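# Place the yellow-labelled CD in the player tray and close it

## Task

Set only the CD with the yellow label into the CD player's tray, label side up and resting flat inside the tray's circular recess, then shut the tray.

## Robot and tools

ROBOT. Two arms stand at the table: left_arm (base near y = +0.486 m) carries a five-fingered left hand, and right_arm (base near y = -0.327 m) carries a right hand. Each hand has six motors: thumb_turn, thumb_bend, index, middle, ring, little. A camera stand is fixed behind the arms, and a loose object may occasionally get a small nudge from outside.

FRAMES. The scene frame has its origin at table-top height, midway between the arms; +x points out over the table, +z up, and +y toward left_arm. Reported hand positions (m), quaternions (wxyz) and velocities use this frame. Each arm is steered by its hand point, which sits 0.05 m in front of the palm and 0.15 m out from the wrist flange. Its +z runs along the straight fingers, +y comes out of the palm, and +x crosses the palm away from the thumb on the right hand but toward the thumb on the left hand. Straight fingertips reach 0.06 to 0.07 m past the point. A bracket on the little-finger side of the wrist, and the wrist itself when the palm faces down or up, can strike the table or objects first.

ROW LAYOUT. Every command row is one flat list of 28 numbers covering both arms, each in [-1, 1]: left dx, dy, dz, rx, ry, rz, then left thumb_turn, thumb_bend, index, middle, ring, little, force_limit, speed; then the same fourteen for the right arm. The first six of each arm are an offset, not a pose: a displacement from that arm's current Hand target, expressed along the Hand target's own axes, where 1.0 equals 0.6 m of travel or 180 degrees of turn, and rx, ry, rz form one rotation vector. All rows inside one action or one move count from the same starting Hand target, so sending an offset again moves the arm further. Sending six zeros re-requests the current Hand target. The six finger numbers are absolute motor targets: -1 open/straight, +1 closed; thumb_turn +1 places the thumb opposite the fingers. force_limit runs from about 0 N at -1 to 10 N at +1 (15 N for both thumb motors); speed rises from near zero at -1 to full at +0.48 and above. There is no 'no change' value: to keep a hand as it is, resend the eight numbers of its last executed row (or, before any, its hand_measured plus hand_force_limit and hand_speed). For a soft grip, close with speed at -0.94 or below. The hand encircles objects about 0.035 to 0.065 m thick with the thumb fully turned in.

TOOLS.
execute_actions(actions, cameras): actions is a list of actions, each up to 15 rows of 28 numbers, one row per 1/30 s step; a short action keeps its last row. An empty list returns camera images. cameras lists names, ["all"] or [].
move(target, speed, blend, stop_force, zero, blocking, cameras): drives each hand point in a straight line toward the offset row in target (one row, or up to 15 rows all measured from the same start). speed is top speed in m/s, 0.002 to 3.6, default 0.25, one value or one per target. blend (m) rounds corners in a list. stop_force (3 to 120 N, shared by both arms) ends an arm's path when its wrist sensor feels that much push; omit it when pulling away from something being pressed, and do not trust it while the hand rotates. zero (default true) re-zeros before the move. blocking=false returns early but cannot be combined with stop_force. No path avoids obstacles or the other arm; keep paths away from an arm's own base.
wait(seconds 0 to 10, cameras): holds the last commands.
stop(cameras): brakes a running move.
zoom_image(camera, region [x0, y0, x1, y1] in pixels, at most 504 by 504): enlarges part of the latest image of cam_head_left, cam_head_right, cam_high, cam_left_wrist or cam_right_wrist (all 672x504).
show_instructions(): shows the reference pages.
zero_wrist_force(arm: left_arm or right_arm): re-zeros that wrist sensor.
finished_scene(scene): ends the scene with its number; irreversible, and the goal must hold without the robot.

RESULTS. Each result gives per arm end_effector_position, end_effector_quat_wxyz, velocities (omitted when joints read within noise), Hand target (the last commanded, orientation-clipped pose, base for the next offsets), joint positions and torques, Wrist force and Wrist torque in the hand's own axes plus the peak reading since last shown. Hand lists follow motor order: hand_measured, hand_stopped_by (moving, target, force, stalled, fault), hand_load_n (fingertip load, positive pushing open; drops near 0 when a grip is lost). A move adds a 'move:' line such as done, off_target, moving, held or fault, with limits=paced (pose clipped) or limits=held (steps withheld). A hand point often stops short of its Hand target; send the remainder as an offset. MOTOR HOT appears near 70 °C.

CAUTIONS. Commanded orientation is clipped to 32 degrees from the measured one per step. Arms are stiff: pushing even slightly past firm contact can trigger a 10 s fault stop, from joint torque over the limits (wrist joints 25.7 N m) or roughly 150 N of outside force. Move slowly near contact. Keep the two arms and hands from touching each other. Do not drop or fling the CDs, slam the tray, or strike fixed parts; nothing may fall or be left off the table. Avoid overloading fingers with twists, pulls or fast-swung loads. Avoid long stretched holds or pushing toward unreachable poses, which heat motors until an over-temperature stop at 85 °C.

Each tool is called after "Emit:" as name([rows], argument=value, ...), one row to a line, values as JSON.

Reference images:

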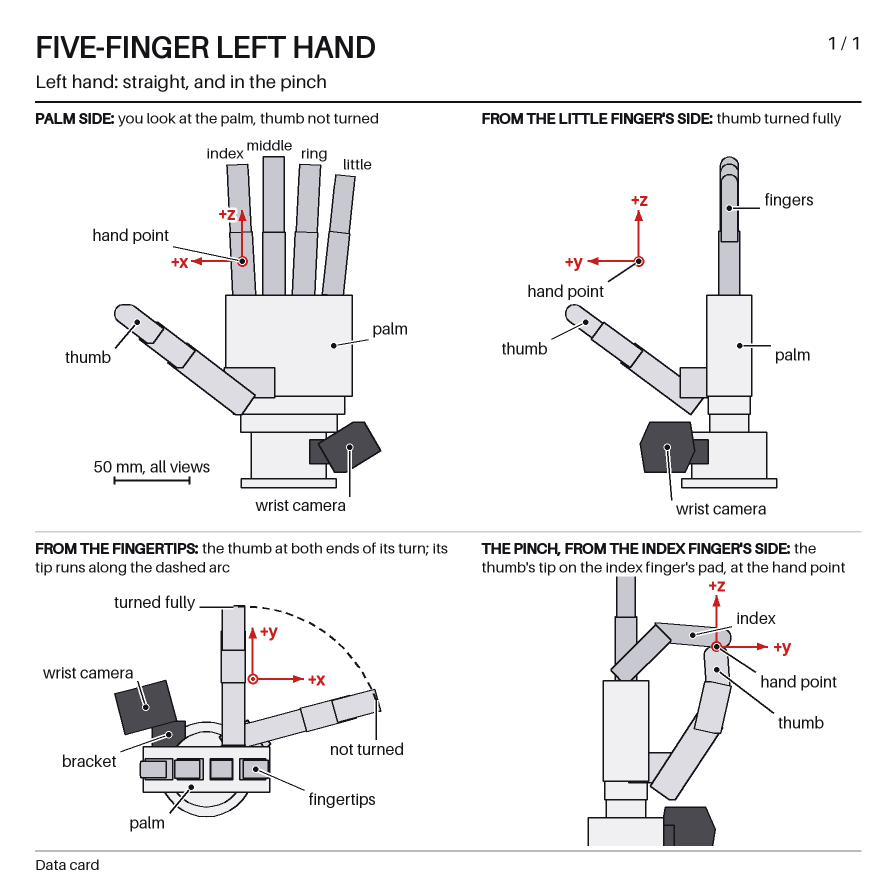

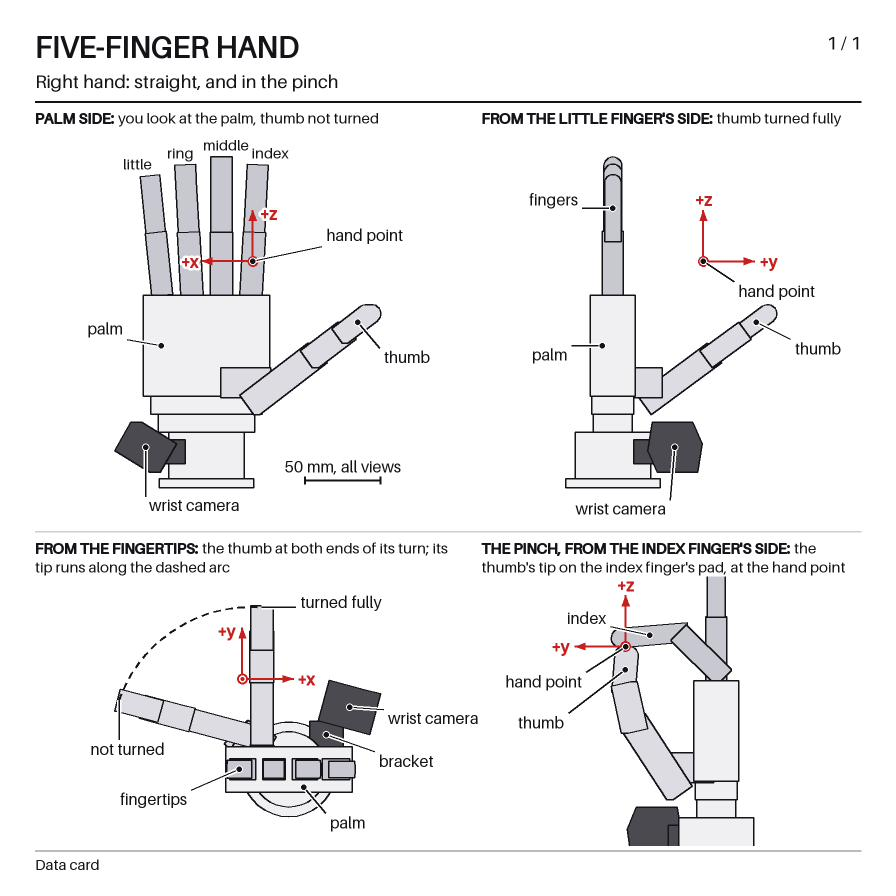

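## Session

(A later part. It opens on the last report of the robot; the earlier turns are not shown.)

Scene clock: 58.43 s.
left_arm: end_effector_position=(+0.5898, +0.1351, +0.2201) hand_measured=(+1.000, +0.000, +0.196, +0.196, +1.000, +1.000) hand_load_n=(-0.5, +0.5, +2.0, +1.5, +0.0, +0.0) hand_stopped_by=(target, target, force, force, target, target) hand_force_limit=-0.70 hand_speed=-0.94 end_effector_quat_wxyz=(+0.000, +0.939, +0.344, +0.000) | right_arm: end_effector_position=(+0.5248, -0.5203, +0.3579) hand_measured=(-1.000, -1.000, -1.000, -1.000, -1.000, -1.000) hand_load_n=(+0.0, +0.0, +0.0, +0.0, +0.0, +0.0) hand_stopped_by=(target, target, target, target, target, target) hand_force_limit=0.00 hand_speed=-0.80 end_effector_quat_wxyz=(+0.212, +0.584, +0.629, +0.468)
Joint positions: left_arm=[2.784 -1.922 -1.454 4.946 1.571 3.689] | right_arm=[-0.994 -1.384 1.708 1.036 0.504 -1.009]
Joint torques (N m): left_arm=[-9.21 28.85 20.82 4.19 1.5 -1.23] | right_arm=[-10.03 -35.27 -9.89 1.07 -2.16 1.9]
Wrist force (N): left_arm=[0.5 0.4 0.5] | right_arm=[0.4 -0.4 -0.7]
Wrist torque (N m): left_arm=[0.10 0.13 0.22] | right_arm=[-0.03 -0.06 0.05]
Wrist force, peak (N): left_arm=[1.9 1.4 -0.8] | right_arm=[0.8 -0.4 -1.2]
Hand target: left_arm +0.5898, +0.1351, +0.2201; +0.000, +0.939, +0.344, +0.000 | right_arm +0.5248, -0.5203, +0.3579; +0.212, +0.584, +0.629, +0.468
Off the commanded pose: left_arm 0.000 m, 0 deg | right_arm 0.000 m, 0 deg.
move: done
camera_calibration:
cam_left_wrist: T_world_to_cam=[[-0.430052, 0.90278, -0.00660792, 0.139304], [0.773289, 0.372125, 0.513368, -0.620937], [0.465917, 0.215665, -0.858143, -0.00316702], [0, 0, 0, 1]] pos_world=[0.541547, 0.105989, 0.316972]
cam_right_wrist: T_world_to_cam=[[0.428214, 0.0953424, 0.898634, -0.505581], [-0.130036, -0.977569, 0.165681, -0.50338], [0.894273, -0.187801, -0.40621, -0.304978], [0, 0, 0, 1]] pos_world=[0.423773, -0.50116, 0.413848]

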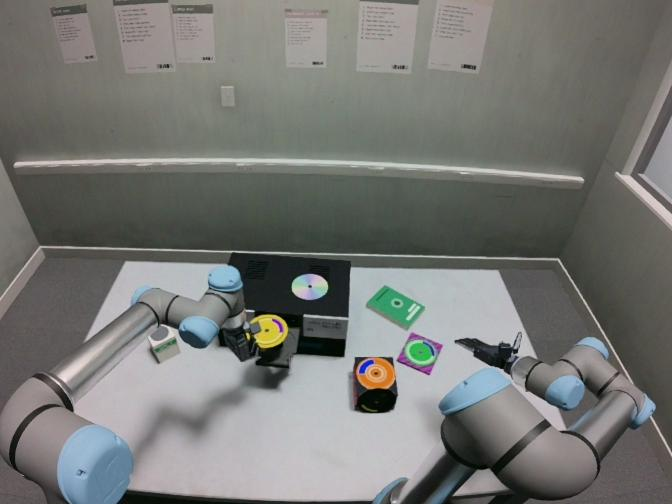

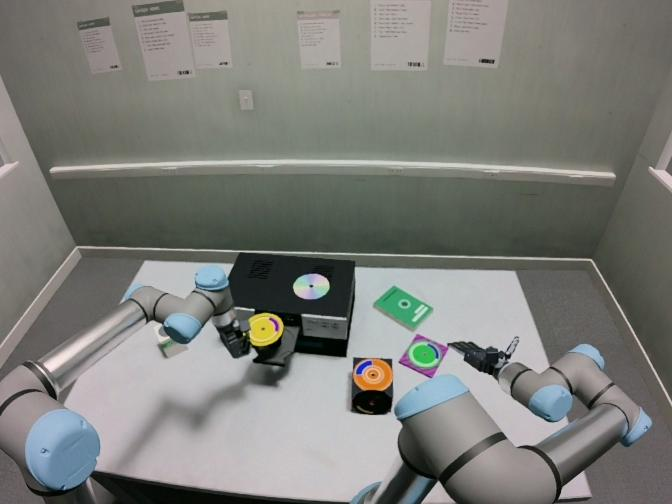

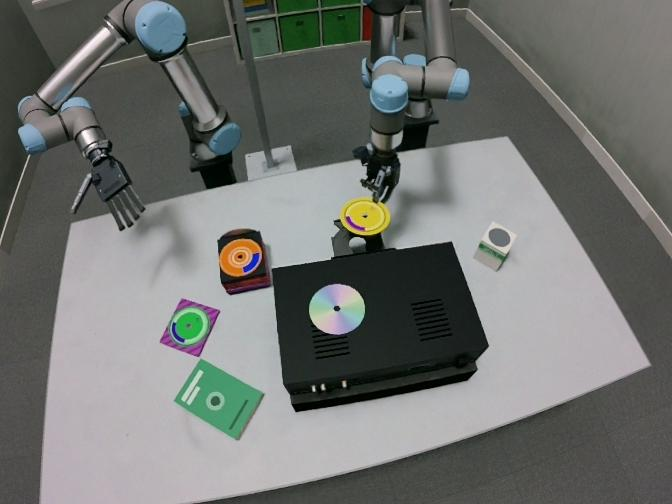

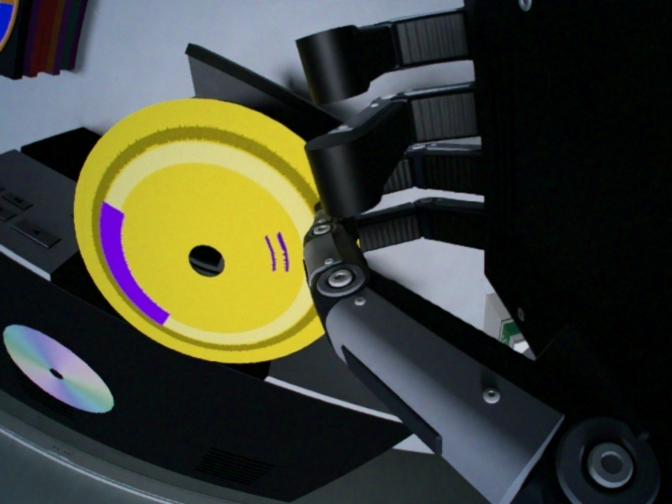

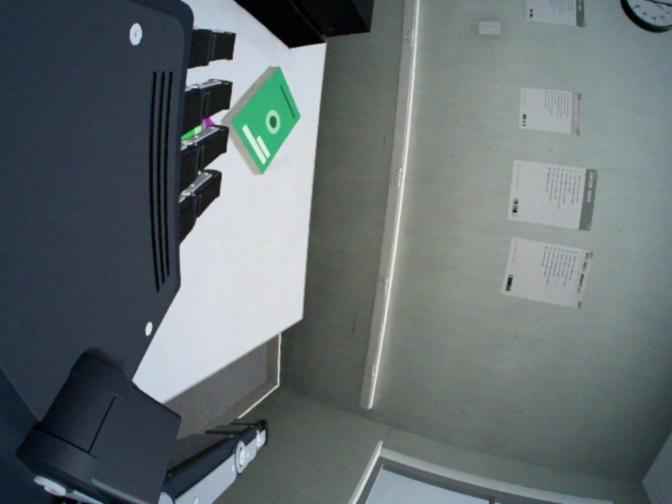

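Emit:
move(target=[0,0,0,0,0,0,1,0,0.6,0.6,1,1,-0.7,-0.94,0.6177,-0.2467,0.3367,0.106,0.2712,-0.1767,-1,-1,-1,-1,-1,-1,0,-0.8], speed=0.25, cameras=["all"])

Emit:
zoom_image(camera="cam_right_wrist", region=[180, 120, 520, 420])

Scene clock: 62.53 s.
left_arm: end_effector_position=(+0.5898, +0.1351, +0.2201) hand_measured=(+1.000, +0.000, +0.196, +0.196, +1.000, +1.000) hand_load_n=(+0.0, +0.5, +2.0, +2.0, +0.0, +0.0) hand_stopped_by=(target, target, force, force, target, target) hand_force_limit=-0.70 hand_speed=-0.94 end_effector_quat_wxyz=(+0.000, +0.939, +0.344, +0.000) | right_arm: end_effector_position=(+0.5250, -0.0883, +0.2423) hand_measured=(-1.000, -1.000, -1.000, -1.000, -1.000, -1.000) hand_load_n=(+0.0, +0.0, +0.0, +0.0, +0.0, +0.0) hand_stopped_by=(target, target, target, target, target, target) hand_force_limit=0.00 hand_speed=-0.80 end_effector_quat_wxyz=(-0.042, +0.180, +0.856, +0.484)
Joint positions: left_arm=[2.783 -1.922 -1.454 4.947 1.571 3.689] | right_arm=[-0.214 -1.052 1.655 1.214 0.577 -1.569]
Joint torques (N m): left_arm=[-9.2 29.7 17.77 2.27 1.6 1.25] | right_arm=[7.1 -37.21 -11.31 0.88 -2.64 1.26]
Wrist force (N): left_arm=[0.5 0.6 0.6] | right_arm=[0.1 -0.4 -0.7]
Wrist torque (N m): left_arm=[0.12 0.13 0.22] | right_arm=[-0.06 -0.01 -0.09]
Wrist force, peak (N): left_arm=[0.5 0.8 0.8] | right_arm=[-0.5 0.7 -1.7]
Hand target: left_arm +0.5898, +0.1351, +0.2201; +0.000, +0.939, +0.344, +0.000 | right_arm +0.5250, -0.0882, +0.2423; -0.042, +0.180, +0.856, +0.484
Off the commanded pose: left_arm 0.000 m, 0 deg | right_arm 0.000 m, 0 deg.
move: done
camera_calibration:
cam_left_wrist: T_world_to_cam=[[-0.430016, 0.902797, -0.00657976, 0.139274], [0.773197, 0.372029, 0.513577, -0.620943], [0.466104, 0.215759, -0.858018, -0.00331738], [0, 0, 0, 1]] pos_world=[0.541547, 0.105989, 0.316972]
cam_right_wrist: T_world_to_cam=[[0.106906, 0.481062, 0.870144, -0.233326], [0.790312, -0.572146, 0.219215, -0.522231], [0.603306, 0.66425, -0.441355, -0.0344716], [0, 0, 0, 1]] pos_world=[0.458467, -0.163651, 0.302294]

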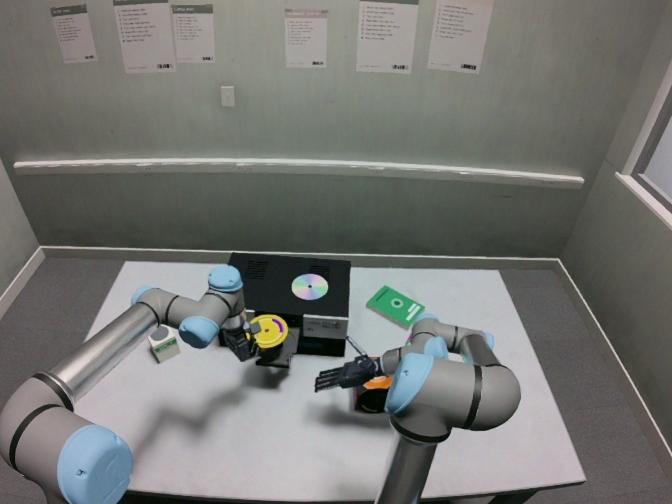

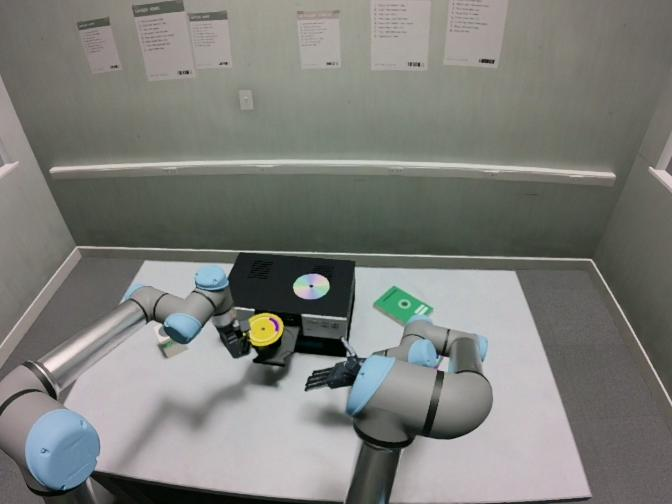

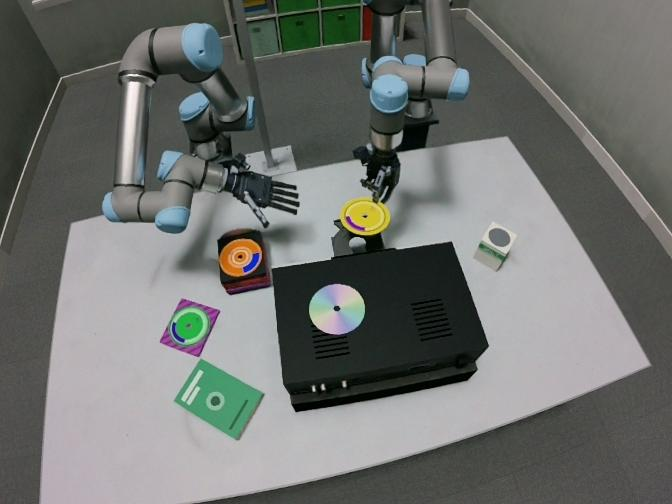

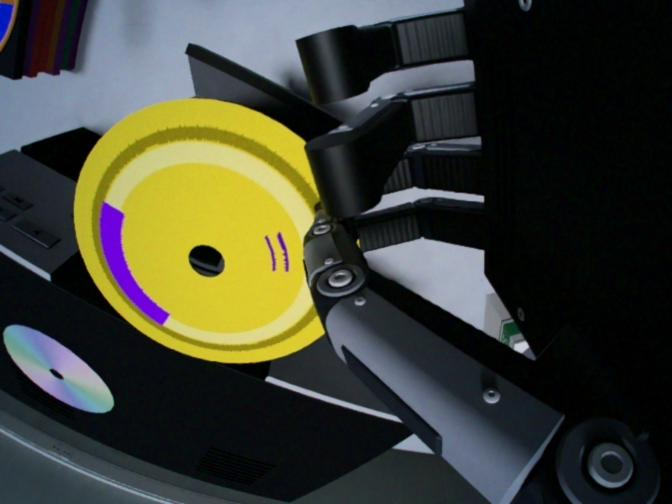

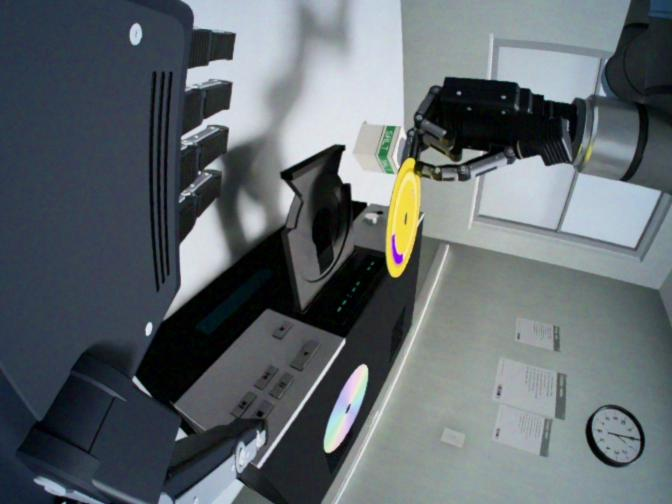

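Scaled by 1.482 from the camera's 672x504 image, which has a finer 960x720 frame.

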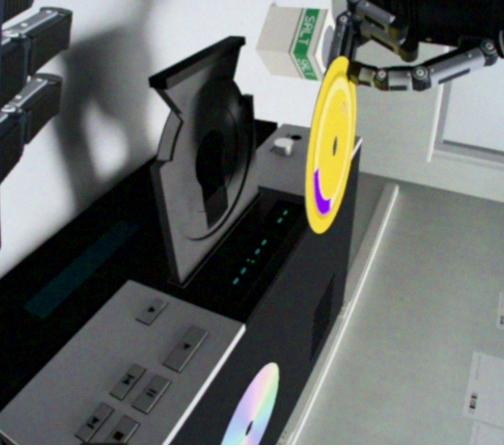

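Emit:
zoom_image(camera="cam_right_wrist", region=[270, 130, 430, 320])

Scaled by 2.653 from the camera's 672x504 image, which has a finer 960x720 frame.

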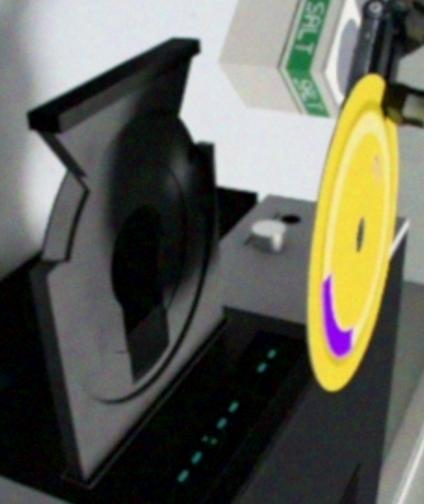

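Emit:
move(target=[0,0.0437,0.0835,0,0,0,1,0,0.6,0.6,1,1,-0.7,-0.94,0,0,0,0,0,0,-1,-1,-1,-1,-1,-1,0,-0.8], speed=0.15, cameras=["all"])

Emit:
zoom_image(camera="cam_right_wrist", region=[240, 110, 440, 310])

Emit:
zoom_image(camera="cam_high", region=[310, 160, 430, 270])

Emit:
zoom_image(camera="cam_left_wrist", region=[60, 30, 400, 380])

Scene clock: 65.10 s.
left_arm: end_effector_position=(+0.6067, +0.1150, +0.1700) hand_measured=(+1.000, +0.000, +0.196, +0.196, +1.000, +1.000) hand_load_n=(+0.0, +0.5, +2.0, +1.5, +0.0, +0.0) hand_stopped_by=(target, target, force, force, target, target) hand_force_limit=-0.70 hand_speed=-0.94 end_effector_quat_wxyz=(+0.000, +0.939, +0.344, +0.000) | right_arm: end_effector_position=(+0.5250, -0.0882, +0.2423) hand_measured=(-1.000, -1.000, -1.000, -1.000, -1.000, -1.000) hand_load_n=(+0.0, +0.0, +0.0, +0.0, +0.0, +0.0) hand_stopped_by=(target, target, target, target, target, target) hand_force_limit=0.00 hand_speed=-0.80 end_effector_quat_wxyz=(-0.042, +0.180, +0.856, +0.484)
Joint positions: left_arm=[2.762 -2.013 -1.457 5.04 1.571 3.668] | right_arm=[-0.214 -1.052 1.655 1.214 0.577 -1.569]
Joint torques (N m): left_arm=[8.14 40.27 23.59 1.69 0.42 1.93] | right_arm=[10.29 -27.34 -23.65 1.17 -2.81 -1.13]
Wrist force (N): left_arm=[0.0 0.3 0.7] | right_arm=[0.2 -0.4 -0.4]
Wrist torque (N m): left_arm=[0.05 0.16 0.14] | right_arm=[-0.08 -0.04 -0.08]
Wrist force, peak (N): left_arm=[0.1 0.8 1.9] | right_arm=[0.2 -0.4 -1.0]
Hand target: left_arm +0.6067, +0.1151, +0.1700; +0.000, +0.939, +0.344, +0.000 | right_arm +0.5250, -0.0882, +0.2423; -0.042, +0.180, +0.856, +0.484
Off the commanded pose: left_arm 0.000 m, 0 deg | right_arm 0.000 m, 0 deg.
move: done
camera_calibration:
cam_left_wrist: T_world_to_cam=[[-0.429904, 0.90285, -0.00661048, 0.164299], [0.773253, 0.371955, 0.513546, -0.600819], [0.466114, 0.215664, -0.858037, -0.0498365], [0, 0, 0, 1]] pos_world=[0.558447, 0.0858883, 0.266872]
cam_right_wrist: T_world_to_cam=[[0.106715, 0.481063, 0.870167, -0.233294], [0.790396, -0.572001, 0.219293, -0.522212], [0.60323, 0.664374, -0.441271, -0.0345086], [0, 0, 0, 1]] pos_world=[0.458466, -0.16355, 0.302294]

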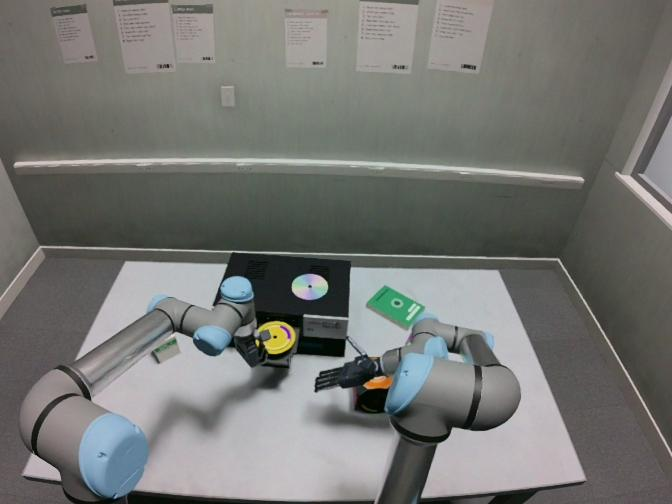

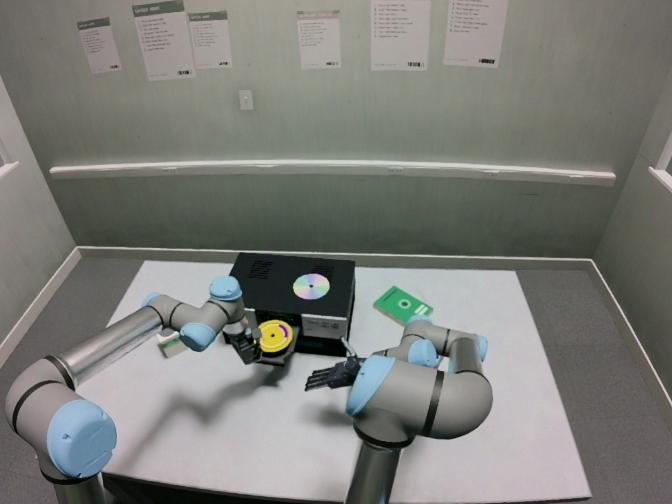

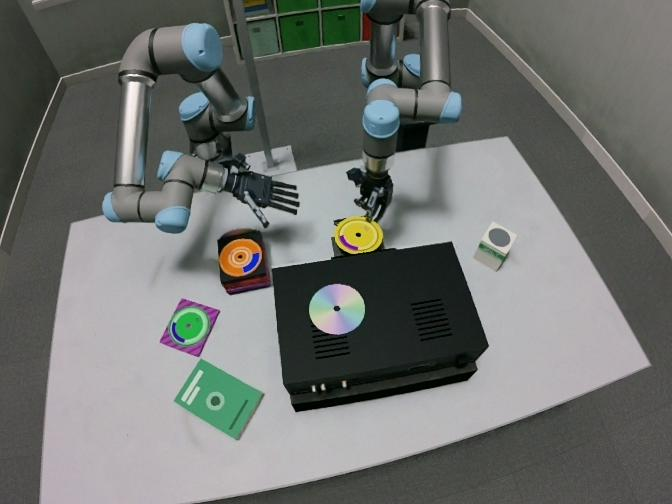

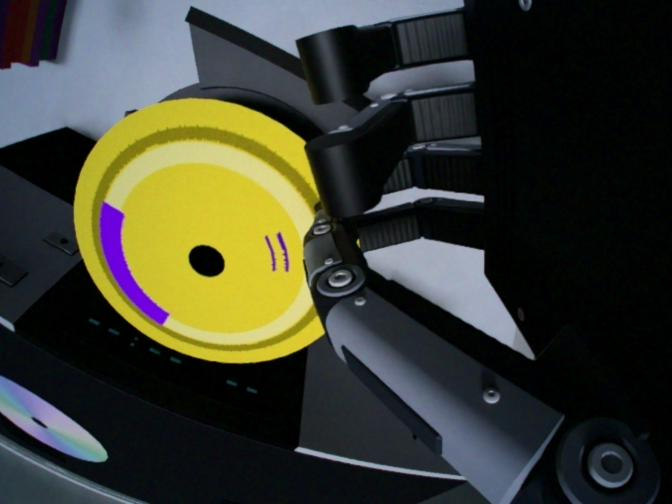

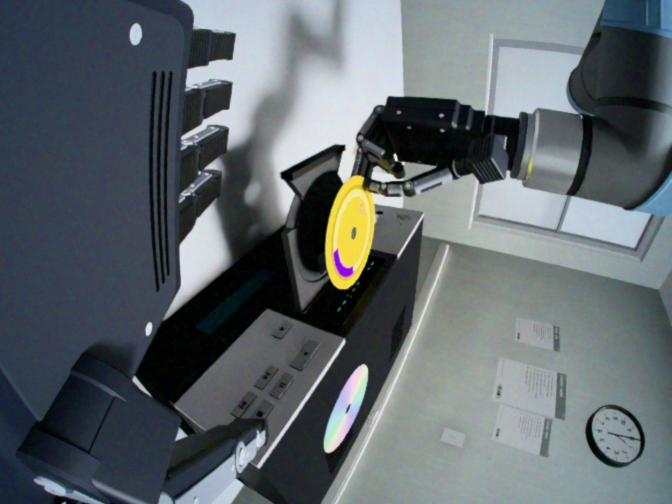

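Scaled by 2.520 from the camera's 672x504 image, which has a finer 960x720 frame.

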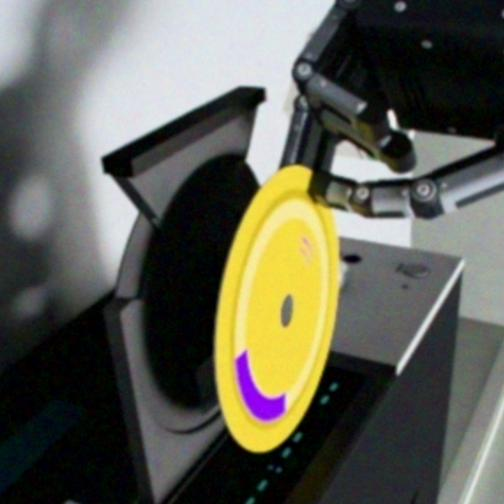

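Scaled by 4.200 from the camera's 672x504 image, which has a finer 960x720 frame.

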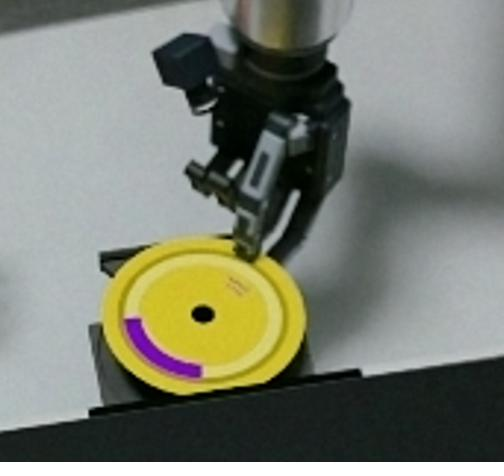

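Scaled by 1.440 from the camera's 672x504 image, which has a finer 960x720 frame.

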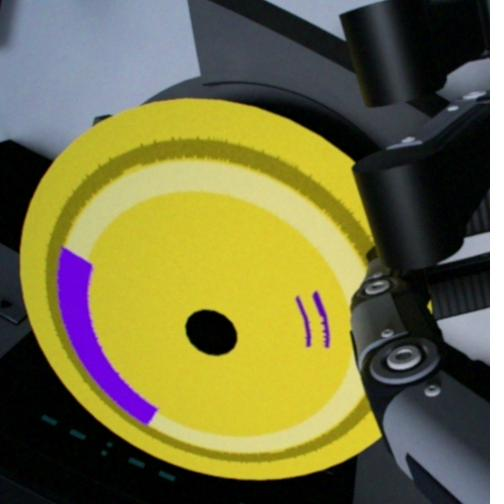

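Emit:
move(target=[0.0152,0.0067,0.0133,0.0278,0.0024,0.0556,1,0,0.6,0.6,1,1,-0.7,-0.94,0,0,0,0,0,0,-1,-1,-1,-1,-1,-1,0,-0.8], speed=0.1, cameras=["cam_right_wrist","cam_high","cam_left_wrist"])

Emit:
zoom_image(camera="cam_right_wrist", region=[250, 120, 420, 310])

Emit:
zoom_image(camera="cam_left_wrist", region=[60, 30, 400, 380])

Scene clock: 68.30 s.
left_arm: end_effector_position=(+0.6163, +0.1179, +0.1619) hand_measured=(+1.000, +0.000, +0.196, +0.196, +1.000, +1.000) hand_load_n=(+0.0, +0.5, +2.0, +1.5, +0.0, +0.0) hand_stopped_by=(target, target, force, force, target, target) hand_force_limit=-0.70 hand_speed=-0.94 end_effector_quat_wxyz=(-0.042, +0.965, +0.260, -0.012) | right_arm: end_effector_position=(+0.5250, -0.0882, +0.2423) hand_measured=(-1.000, -1.000, -1.000, -1.000, -1.000, -1.000) hand_load_n=(+0.0, +0.0, +0.0, +0.0, +0.0, +0.0) hand_stopped_by=(target, target, target, target, target, target) hand_force_limit=0.00 hand_speed=-0.80 end_effector_quat_wxyz=(-0.042, +0.180, +0.856, +0.484)
Joint positions: left_arm=[2.767 -2.07 -1.362 4.936 1.628 3.846] | right_arm=[-0.214 -1.052 1.655 1.214 0.577 -1.569]
Joint torques (N m): left_arm=[5.58 52.46 9.77 4 -1.5 -1.62] | right_arm=[9.67 -27.44 -23.61 1.23 -2.54 -1.2]
Wrist force (N): left_arm=[0.4 0.5 0.6] | right_arm=[0.2 -0.7 -0.5]
Wrist torque (N m): left_arm=[0.04 0.09 0.13] | right_arm=[-0.11 -0.04 -0.09]
Wrist force, peak (N): left_arm=[0.6 0.6 0.9] | right_arm=[0.2 -0.6 -0.8]
Hand target: left_arm +0.6163, +0.1179, +0.1620; -0.042, +0.965, +0.260, -0.012 | right_arm +0.5250, -0.0882, +0.2423; -0.042, +0.180, +0.856, +0.484
Off the commanded pose: left_arm 0.000 m, 0 deg | right_arm 0.000 m, 0 deg.
move: done
camera_calibration:
cam_left_wrist: T_world_to_cam=[[-0.264983, 0.961094, 0.0779911, 0.0435532], [0.84833, 0.193913, 0.49268, -0.627045], [0.458388, 0.196714, -0.866709, -0.0534951], [0, 0, 0, 1]] pos_world=[0.568004, 0.0902568, 0.259171]
cam_right_wrist: T_world_to_cam=[[0.106715, 0.481063, 0.870167, -0.233294], [0.790396, -0.572001, 0.219293, -0.522212], [0.60323, 0.664374, -0.441271, -0.0345086], [0, 0, 0, 1]] pos_world=[0.458466, -0.16355, 0.302294]
Images, in order (width x height): cam_high 672x504, cam_left_wrist 672x504, cam_right_wrist 672x504.

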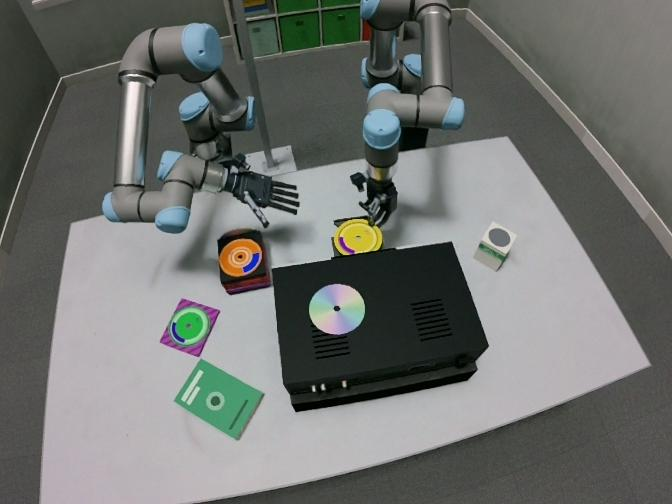

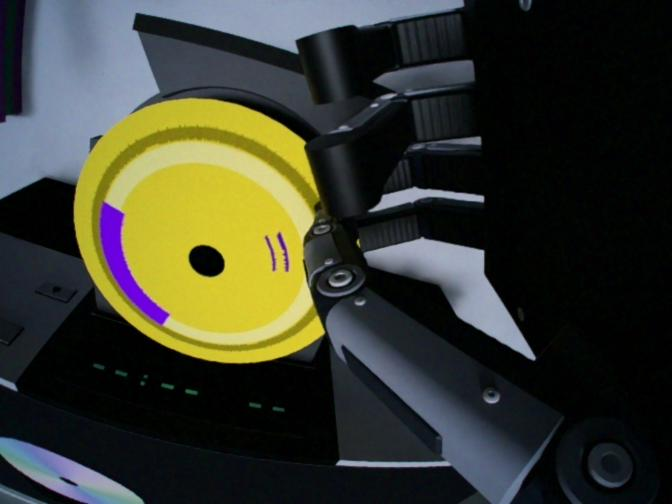

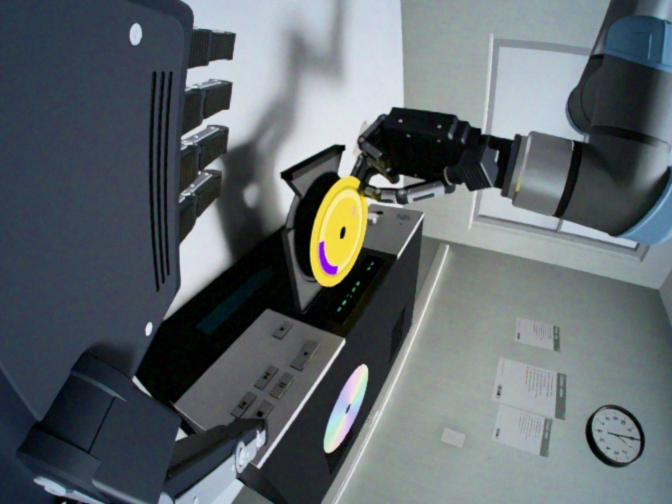

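Scaled by 2.653 from the camera's 672x504 image, which has a finer 960x720 frame.

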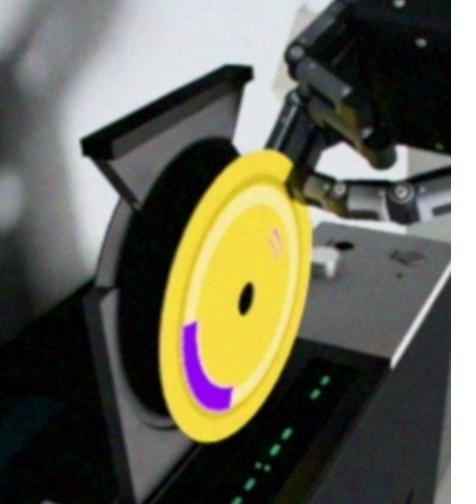

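Scaled by 1.440 from the camera's 672x504 image, which has a finer 960x720 frame.

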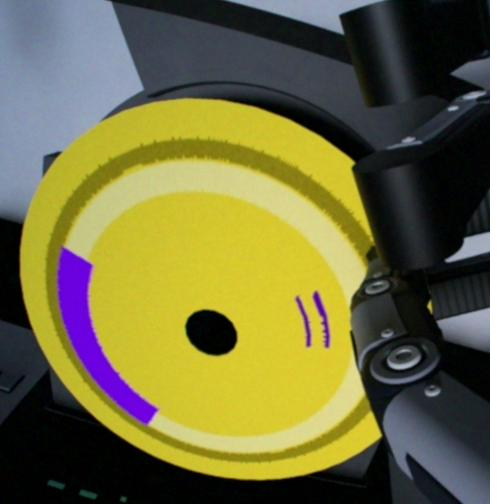

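Emit:
move(target=[0,0.0012,0.0133,0,0,0,1,0,0.6,0.6,1,1,-0.7,-0.94,0,0,0,0,0,0,-1,-1,-1,-1,-1,-1,0,-0.8], speed=0.05, stop_force=4, cameras=["cam_right_wrist","cam_left_wrist"])

Emit:
zoom_image(camera="cam_right_wrist", region=[270, 130, 400, 290])

Emit:
zoom_image(camera="cam_left_wrist", region=[60, 30, 400, 380])

Scene clock: 70.17 s.
left_arm: end_effector_position=(+0.6163, +0.1179, +0.1540) hand_measured=(+1.000, +0.000, +0.196, +0.196, +1.000, +1.000) hand_load_n=(+0.0, +0.5, +1.5, +2.0, +0.0, +0.0) hand_stopped_by=(target, target, force, force, target, target) hand_force_limit=-0.70 hand_speed=-0.94 end_effector_quat_wxyz=(-0.042, +0.965, +0.260, -0.012) | right_arm: end_effector_position=(+0.5250, -0.0882, +0.2423) hand_measured=(-1.000, -1.000, -1.000, -1.000, -1.000, -1.000) hand_load_n=(+0.0, +0.0, +0.0, +0.0, +0.0, +0.0) hand_stopped_by=(target, target, target, target, target, target) hand_force_limit=0.00 hand_speed=-0.80 end_effector_quat_wxyz=(-0.042, +0.180, +0.856, +0.484)
Joint positions: left_arm=[2.767 -2.076 -1.375 4.954 1.628 3.846] | right_arm=[-0.214 -1.052 1.655 1.214 0.577 -1.569]
Joint torques (N m): left_arm=[-8.88 51.85 28.5 0.5 -1.51 1.26] | right_arm=[9.53 -27.05 -22.69 1.17 -2.58 -1.25]
Wrist force (N): left_arm=[0.6 0.8 0.9] | right_arm=[0.2 -0.3 -0.9]
Wrist torque (N m): left_arm=[0.07 0.07 0.14] | right_arm=[-0.03 -0.03 -0.08]
Wrist force, peak (N): left_arm=[0.3 0.8 1.1] | right_arm=[0.3 -0.5 -0.9]
Hand target: left_arm +0.6163, +0.1179, +0.1540; -0.042, +0.965, +0.260, -0.012 | right_arm +0.5250, -0.0882, +0.2423; -0.042, +0.180, +0.856, +0.484
Off the commanded pose: left_arm 0.000 m, 0 deg | right_arm 0.000 m, 0 deg.
move: done
camera_calibration:
cam_left_wrist: T_world_to_cam=[[-0.264858, 0.961131, 0.0779556, 0.0441037], [0.848365, 0.193824, 0.492656, -0.623158], [0.458397, 0.196618, -0.866726, -0.0603339], [0, 0, 0, 1]] pos_world=[0.568003, 0.0902565, 0.251271]
cam_right_wrist: T_world_to_cam=[[0.106715, 0.481063, 0.870167, -0.233294], [0.790396, -0.572001, 0.219293, -0.522212], [0.60323, 0.664374, -0.441271, -0.0345086], [0, 0, 0, 1]] pos_world=[0.458466, -0.16355, 0.302294]
Images, in order (width x height): cam_left_wrist 672x504, cam_right_wrist 672x504.

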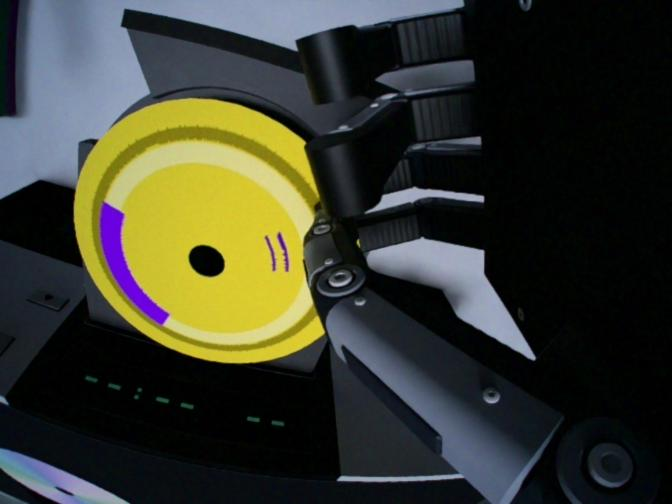

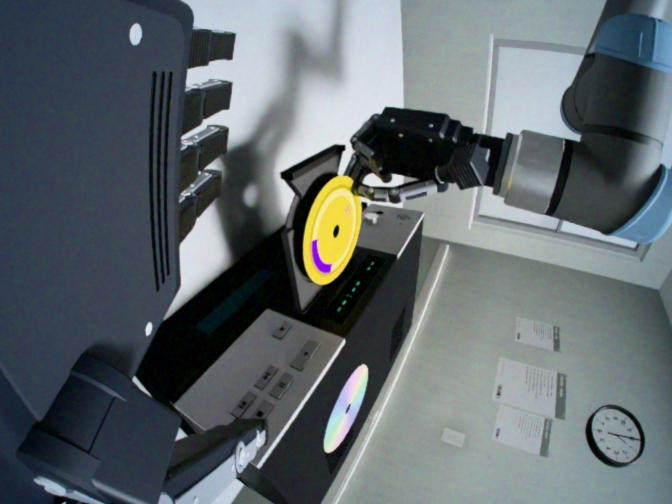

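Scaled by 3.150 from the camera's 672x504 image, which has a finer 960x720 frame.

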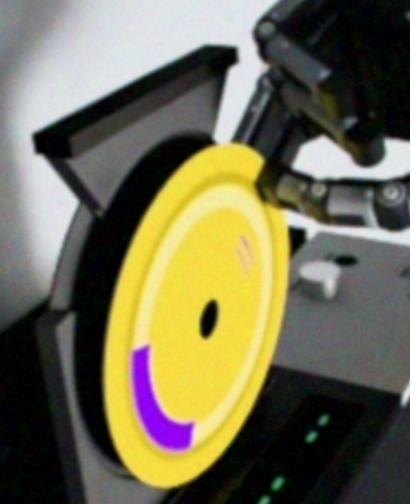

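Scaled by 1.440 from the camera's 672x504 image, which has a finer 960x720 frame.

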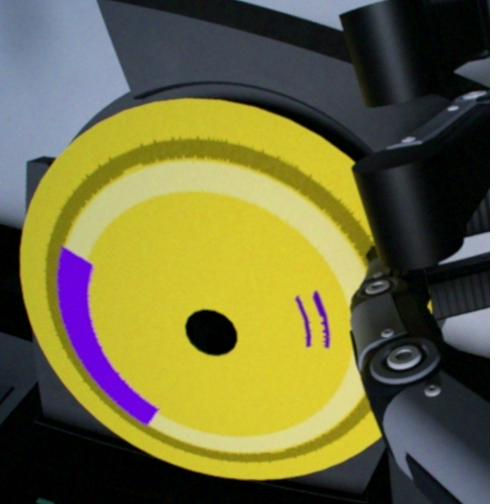

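Emit:
move(target=[0,0.0013,0.0149,0,0,0,1,0,0.6,0.6,1,1,-0.7,-0.94,0,0,0,0,0,0,-1,-1,-1,-1,-1,-1,0,-0.8], speed=0.03, stop_force=3, cameras=["cam_right_wrist","cam_left_wrist"])

Emit:
zoom_image(camera="cam_right_wrist", region=[270, 130, 400, 290])

Emit:
zoom_image(camera="cam_left_wrist", region=[60, 30, 400, 380])

Scene clock: 71.77 s.
left_arm: end_effector_position=(+0.6163, +0.1179, +0.1521) hand_measured=(+1.000, +0.000, +0.196, +0.196, +1.000, +1.000) hand_load_n=(+0.0, +0.5, +0.0, +2.0, +0.5, +0.0) hand_stopped_by=(target, target, force, force, target, target) hand_force_limit=-0.70 hand_speed=-0.94 end_effector_quat_wxyz=(-0.042, +0.965, +0.260, -0.011) | right_arm: end_effector_position=(+0.5250, -0.0882, +0.2423) hand_measured=(-1.000, -1.000, -1.000, -1.000, -1.000, -1.000) hand_load_n=(+0.0, +0.0, +0.0, +0.0, +0.0, +0.0) hand_stopped_by=(target, target, target, target, target, target) hand_force_limit=0.00 hand_speed=-0.80 end_effector_quat_wxyz=(-0.042, +0.180, +0.856, +0.484)
Joint positions: left_arm=[2.767 -2.077 -1.378 4.959 1.628 3.846] | right_arm=[-0.214 -1.052 1.655 1.214 0.577 -1.569]
Joint torques (N m): left_arm=[-10.02 49.37 27.92 3.9 -0.6 1.08] | right_arm=[10.53 -28.28 -22.89 1.38 -2.64 -1.46]
Wrist force (N): left_arm=[0.1 0.9 -1.3] | right_arm=[0.3 -0.4 -0.7]
Wrist torque (N m): left_arm=[0.03 0.09 0.15] | right_arm=[-0.05 -0.05 -0.08]
Wrist force, peak (N): left_arm=[1.2 -2.7 -10.5] | right_arm=[0.5 -0.3 -0.8]
Hand target: left_arm +0.6163, +0.1179, +0.1521; -0.042, +0.965, +0.260, -0.011 (not the last commanded pose) | right_arm +0.5250, -0.0882, +0.2423; -0.042, +0.180, +0.856, +0.484
Off the commanded pose: left_arm 0.007 m, 0 deg | right_arm 0.000 m, 0 deg.
move: contact (left_arm)
camera_calibration:
cam_left_wrist: T_world_to_cam=[[-0.264916, 0.961131, 0.0777612, 0.0443333], [0.848235, 0.193924, 0.49284, -0.622204], [0.458604, 0.196521, -0.866638, -0.0621105], [0, 0, 0, 1]] pos_world=[0.568004, 0.0902564, 0.249372]
cam_right_wrist: T_world_to_cam=[[0.106715, 0.481063, 0.870167, -0.233294], [0.790396, -0.572001, 0.219293, -0.522212], [0.60323, 0.664374, -0.441271, -0.0345086], [0, 0, 0, 1]] pos_world=[0.458466, -0.16355, 0.302294]
Images, in order (width x height): cam_left_wrist 672x504, cam_right_wrist 672x504.

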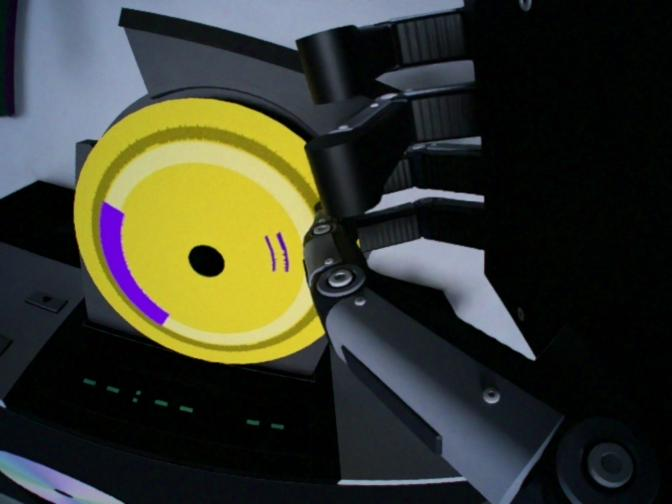

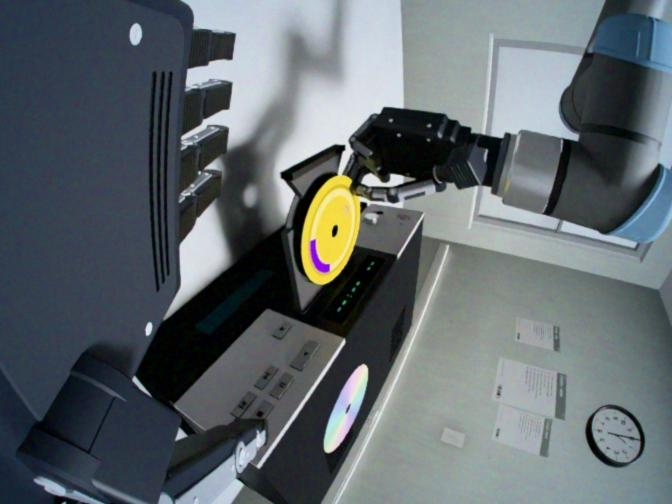

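Scaled by 3.150 from the camera's 672x504 image, which has a finer 960x720 frame.

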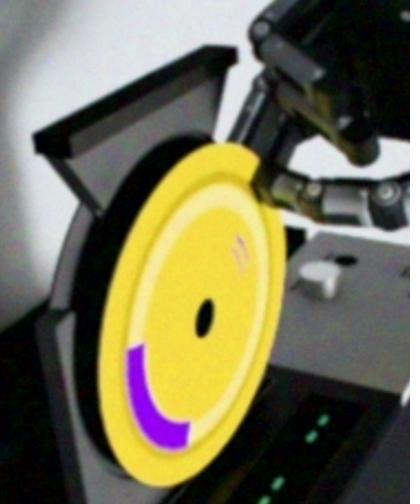

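Scaled by 1.440 from the camera's 672x504 image, which has a finer 960x720 frame.

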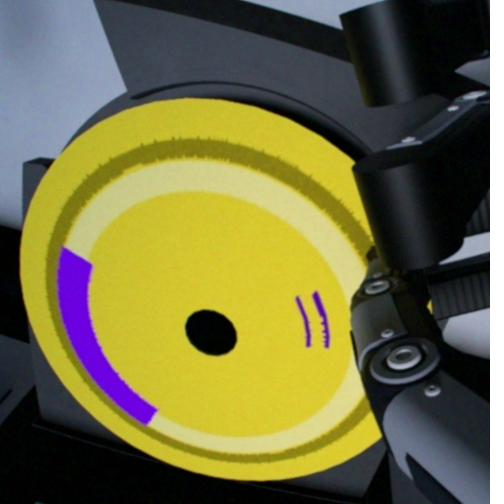

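Emit:
move(target=[0,-0.0005,-0.003,0.0222,0,0,1,0,0.6,0.6,1,1,-0.7,-0.94,0,0,0,0,0,0,-1,-1,-1,-1,-1,-1,0,-0.8], speed=0.05, cameras=["cam_right_wrist","cam_left_wrist"])

Emit:
zoom_image(camera="cam_right_wrist", region=[270, 130, 400, 290])

Scene clock: 73.47 s.
left_arm: end_effector_position=(+0.6162, +0.1179, +0.1539) hand_measured=(+1.000, +0.000, +0.196, +0.196, +1.000, +1.000) hand_load_n=(+0.0, +0.5, +1.5, +2.0, +0.0, +0.0) hand_stopped_by=(target, target, force, force, target, target) hand_force_limit=-0.70 hand_speed=-0.94 end_effector_quat_wxyz=(-0.076, +0.962, +0.260, -0.020) | right_arm: end_effector_position=(+0.5250, -0.0882, +0.2423) hand_measured=(-1.000, -1.000, -1.000, -1.000, -1.000, -1.000) hand_load_n=(+0.0, +0.0, +0.0, +0.0, +0.0, +0.0) hand_stopped_by=(target, target, target, target, target, target) hand_force_limit=0.00 hand_speed=-0.80 end_effector_quat_wxyz=(-0.042, +0.180, +0.856, +0.484)
Joint positions: left_arm=[2.751 -2.108 -1.304 4.861 1.671 3.825] | right_arm=[-0.214 -1.052 1.655 1.214 0.577 -1.569]
Joint torques (N m): left_arm=[5.96 55.21 9.99 4.17 -1.61 1.67] | right_arm=[11.01 -27.46 -23.18 1.44 -2.52 -1.28]
Wrist force (N): left_arm=[0.1 0.7 0.8] | right_arm=[0.1 -0.5 -0.6]
Wrist torque (N m): left_arm=[0.02 0.15 0.08] | right_arm=[-0.08 -0.01 -0.09]
Wrist force, peak (N): left_arm=[0.1 1.4 -1.6] | right_arm=[0.2 -0.3 -0.9]
Hand target: left_arm +0.6163, +0.1180, +0.1539; -0.076, +0.962, +0.260, -0.021 | right_arm +0.5250, -0.0882, +0.2423; -0.042, +0.180, +0.856, +0.484
Off the commanded pose: left_arm 0.000 m, 0 deg | right_arm 0.000 m, 0 deg.
move: done
camera_calibration:
cam_left_wrist: T_world_to_cam=[[-0.26094, 0.954425, 0.144858, 0.0321515], [0.865195, 0.16466, 0.473629, -0.6271], [0.428191, 0.248919, -0.86873, -0.0476527], [0, 0, 0, 1]] pos_world=[0.571358, 0.0844339, 0.250958]
cam_right_wrist: T_world_to_cam=[[0.106715, 0.481063, 0.870167, -0.233294], [0.790396, -0.572001, 0.219293, -0.522212], [0.60323, 0.664374, -0.441271, -0.0345086], [0, 0, 0, 1]] pos_world=[0.458466, -0.16355, 0.302294]
Images, in order (width x height): cam_left_wrist 672x504, cam_right_wrist 672x504.

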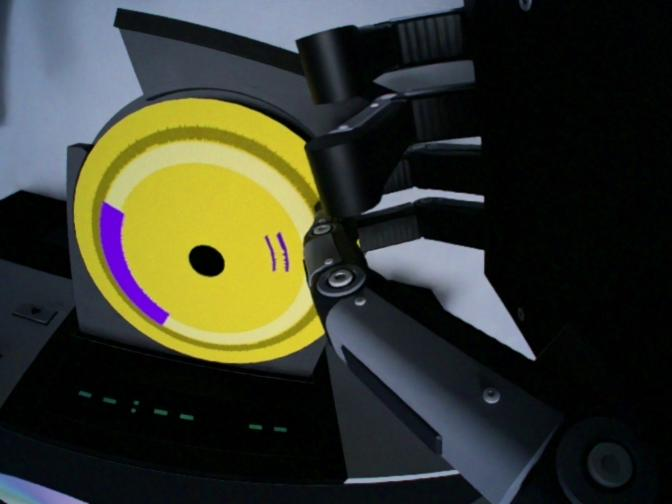

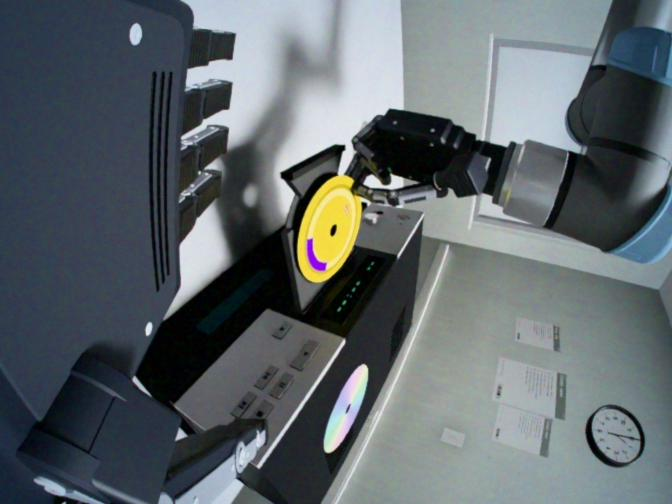

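Scaled by 3.150 from the camera's 672x504 image, which has a finer 960x720 frame.

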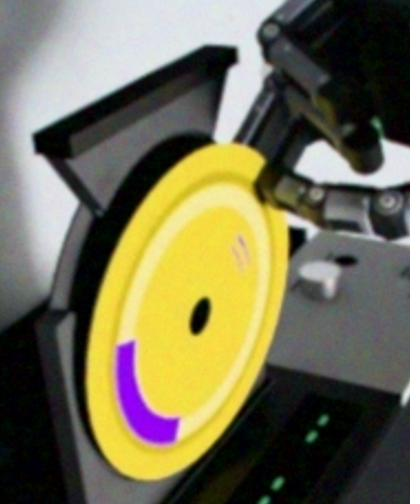

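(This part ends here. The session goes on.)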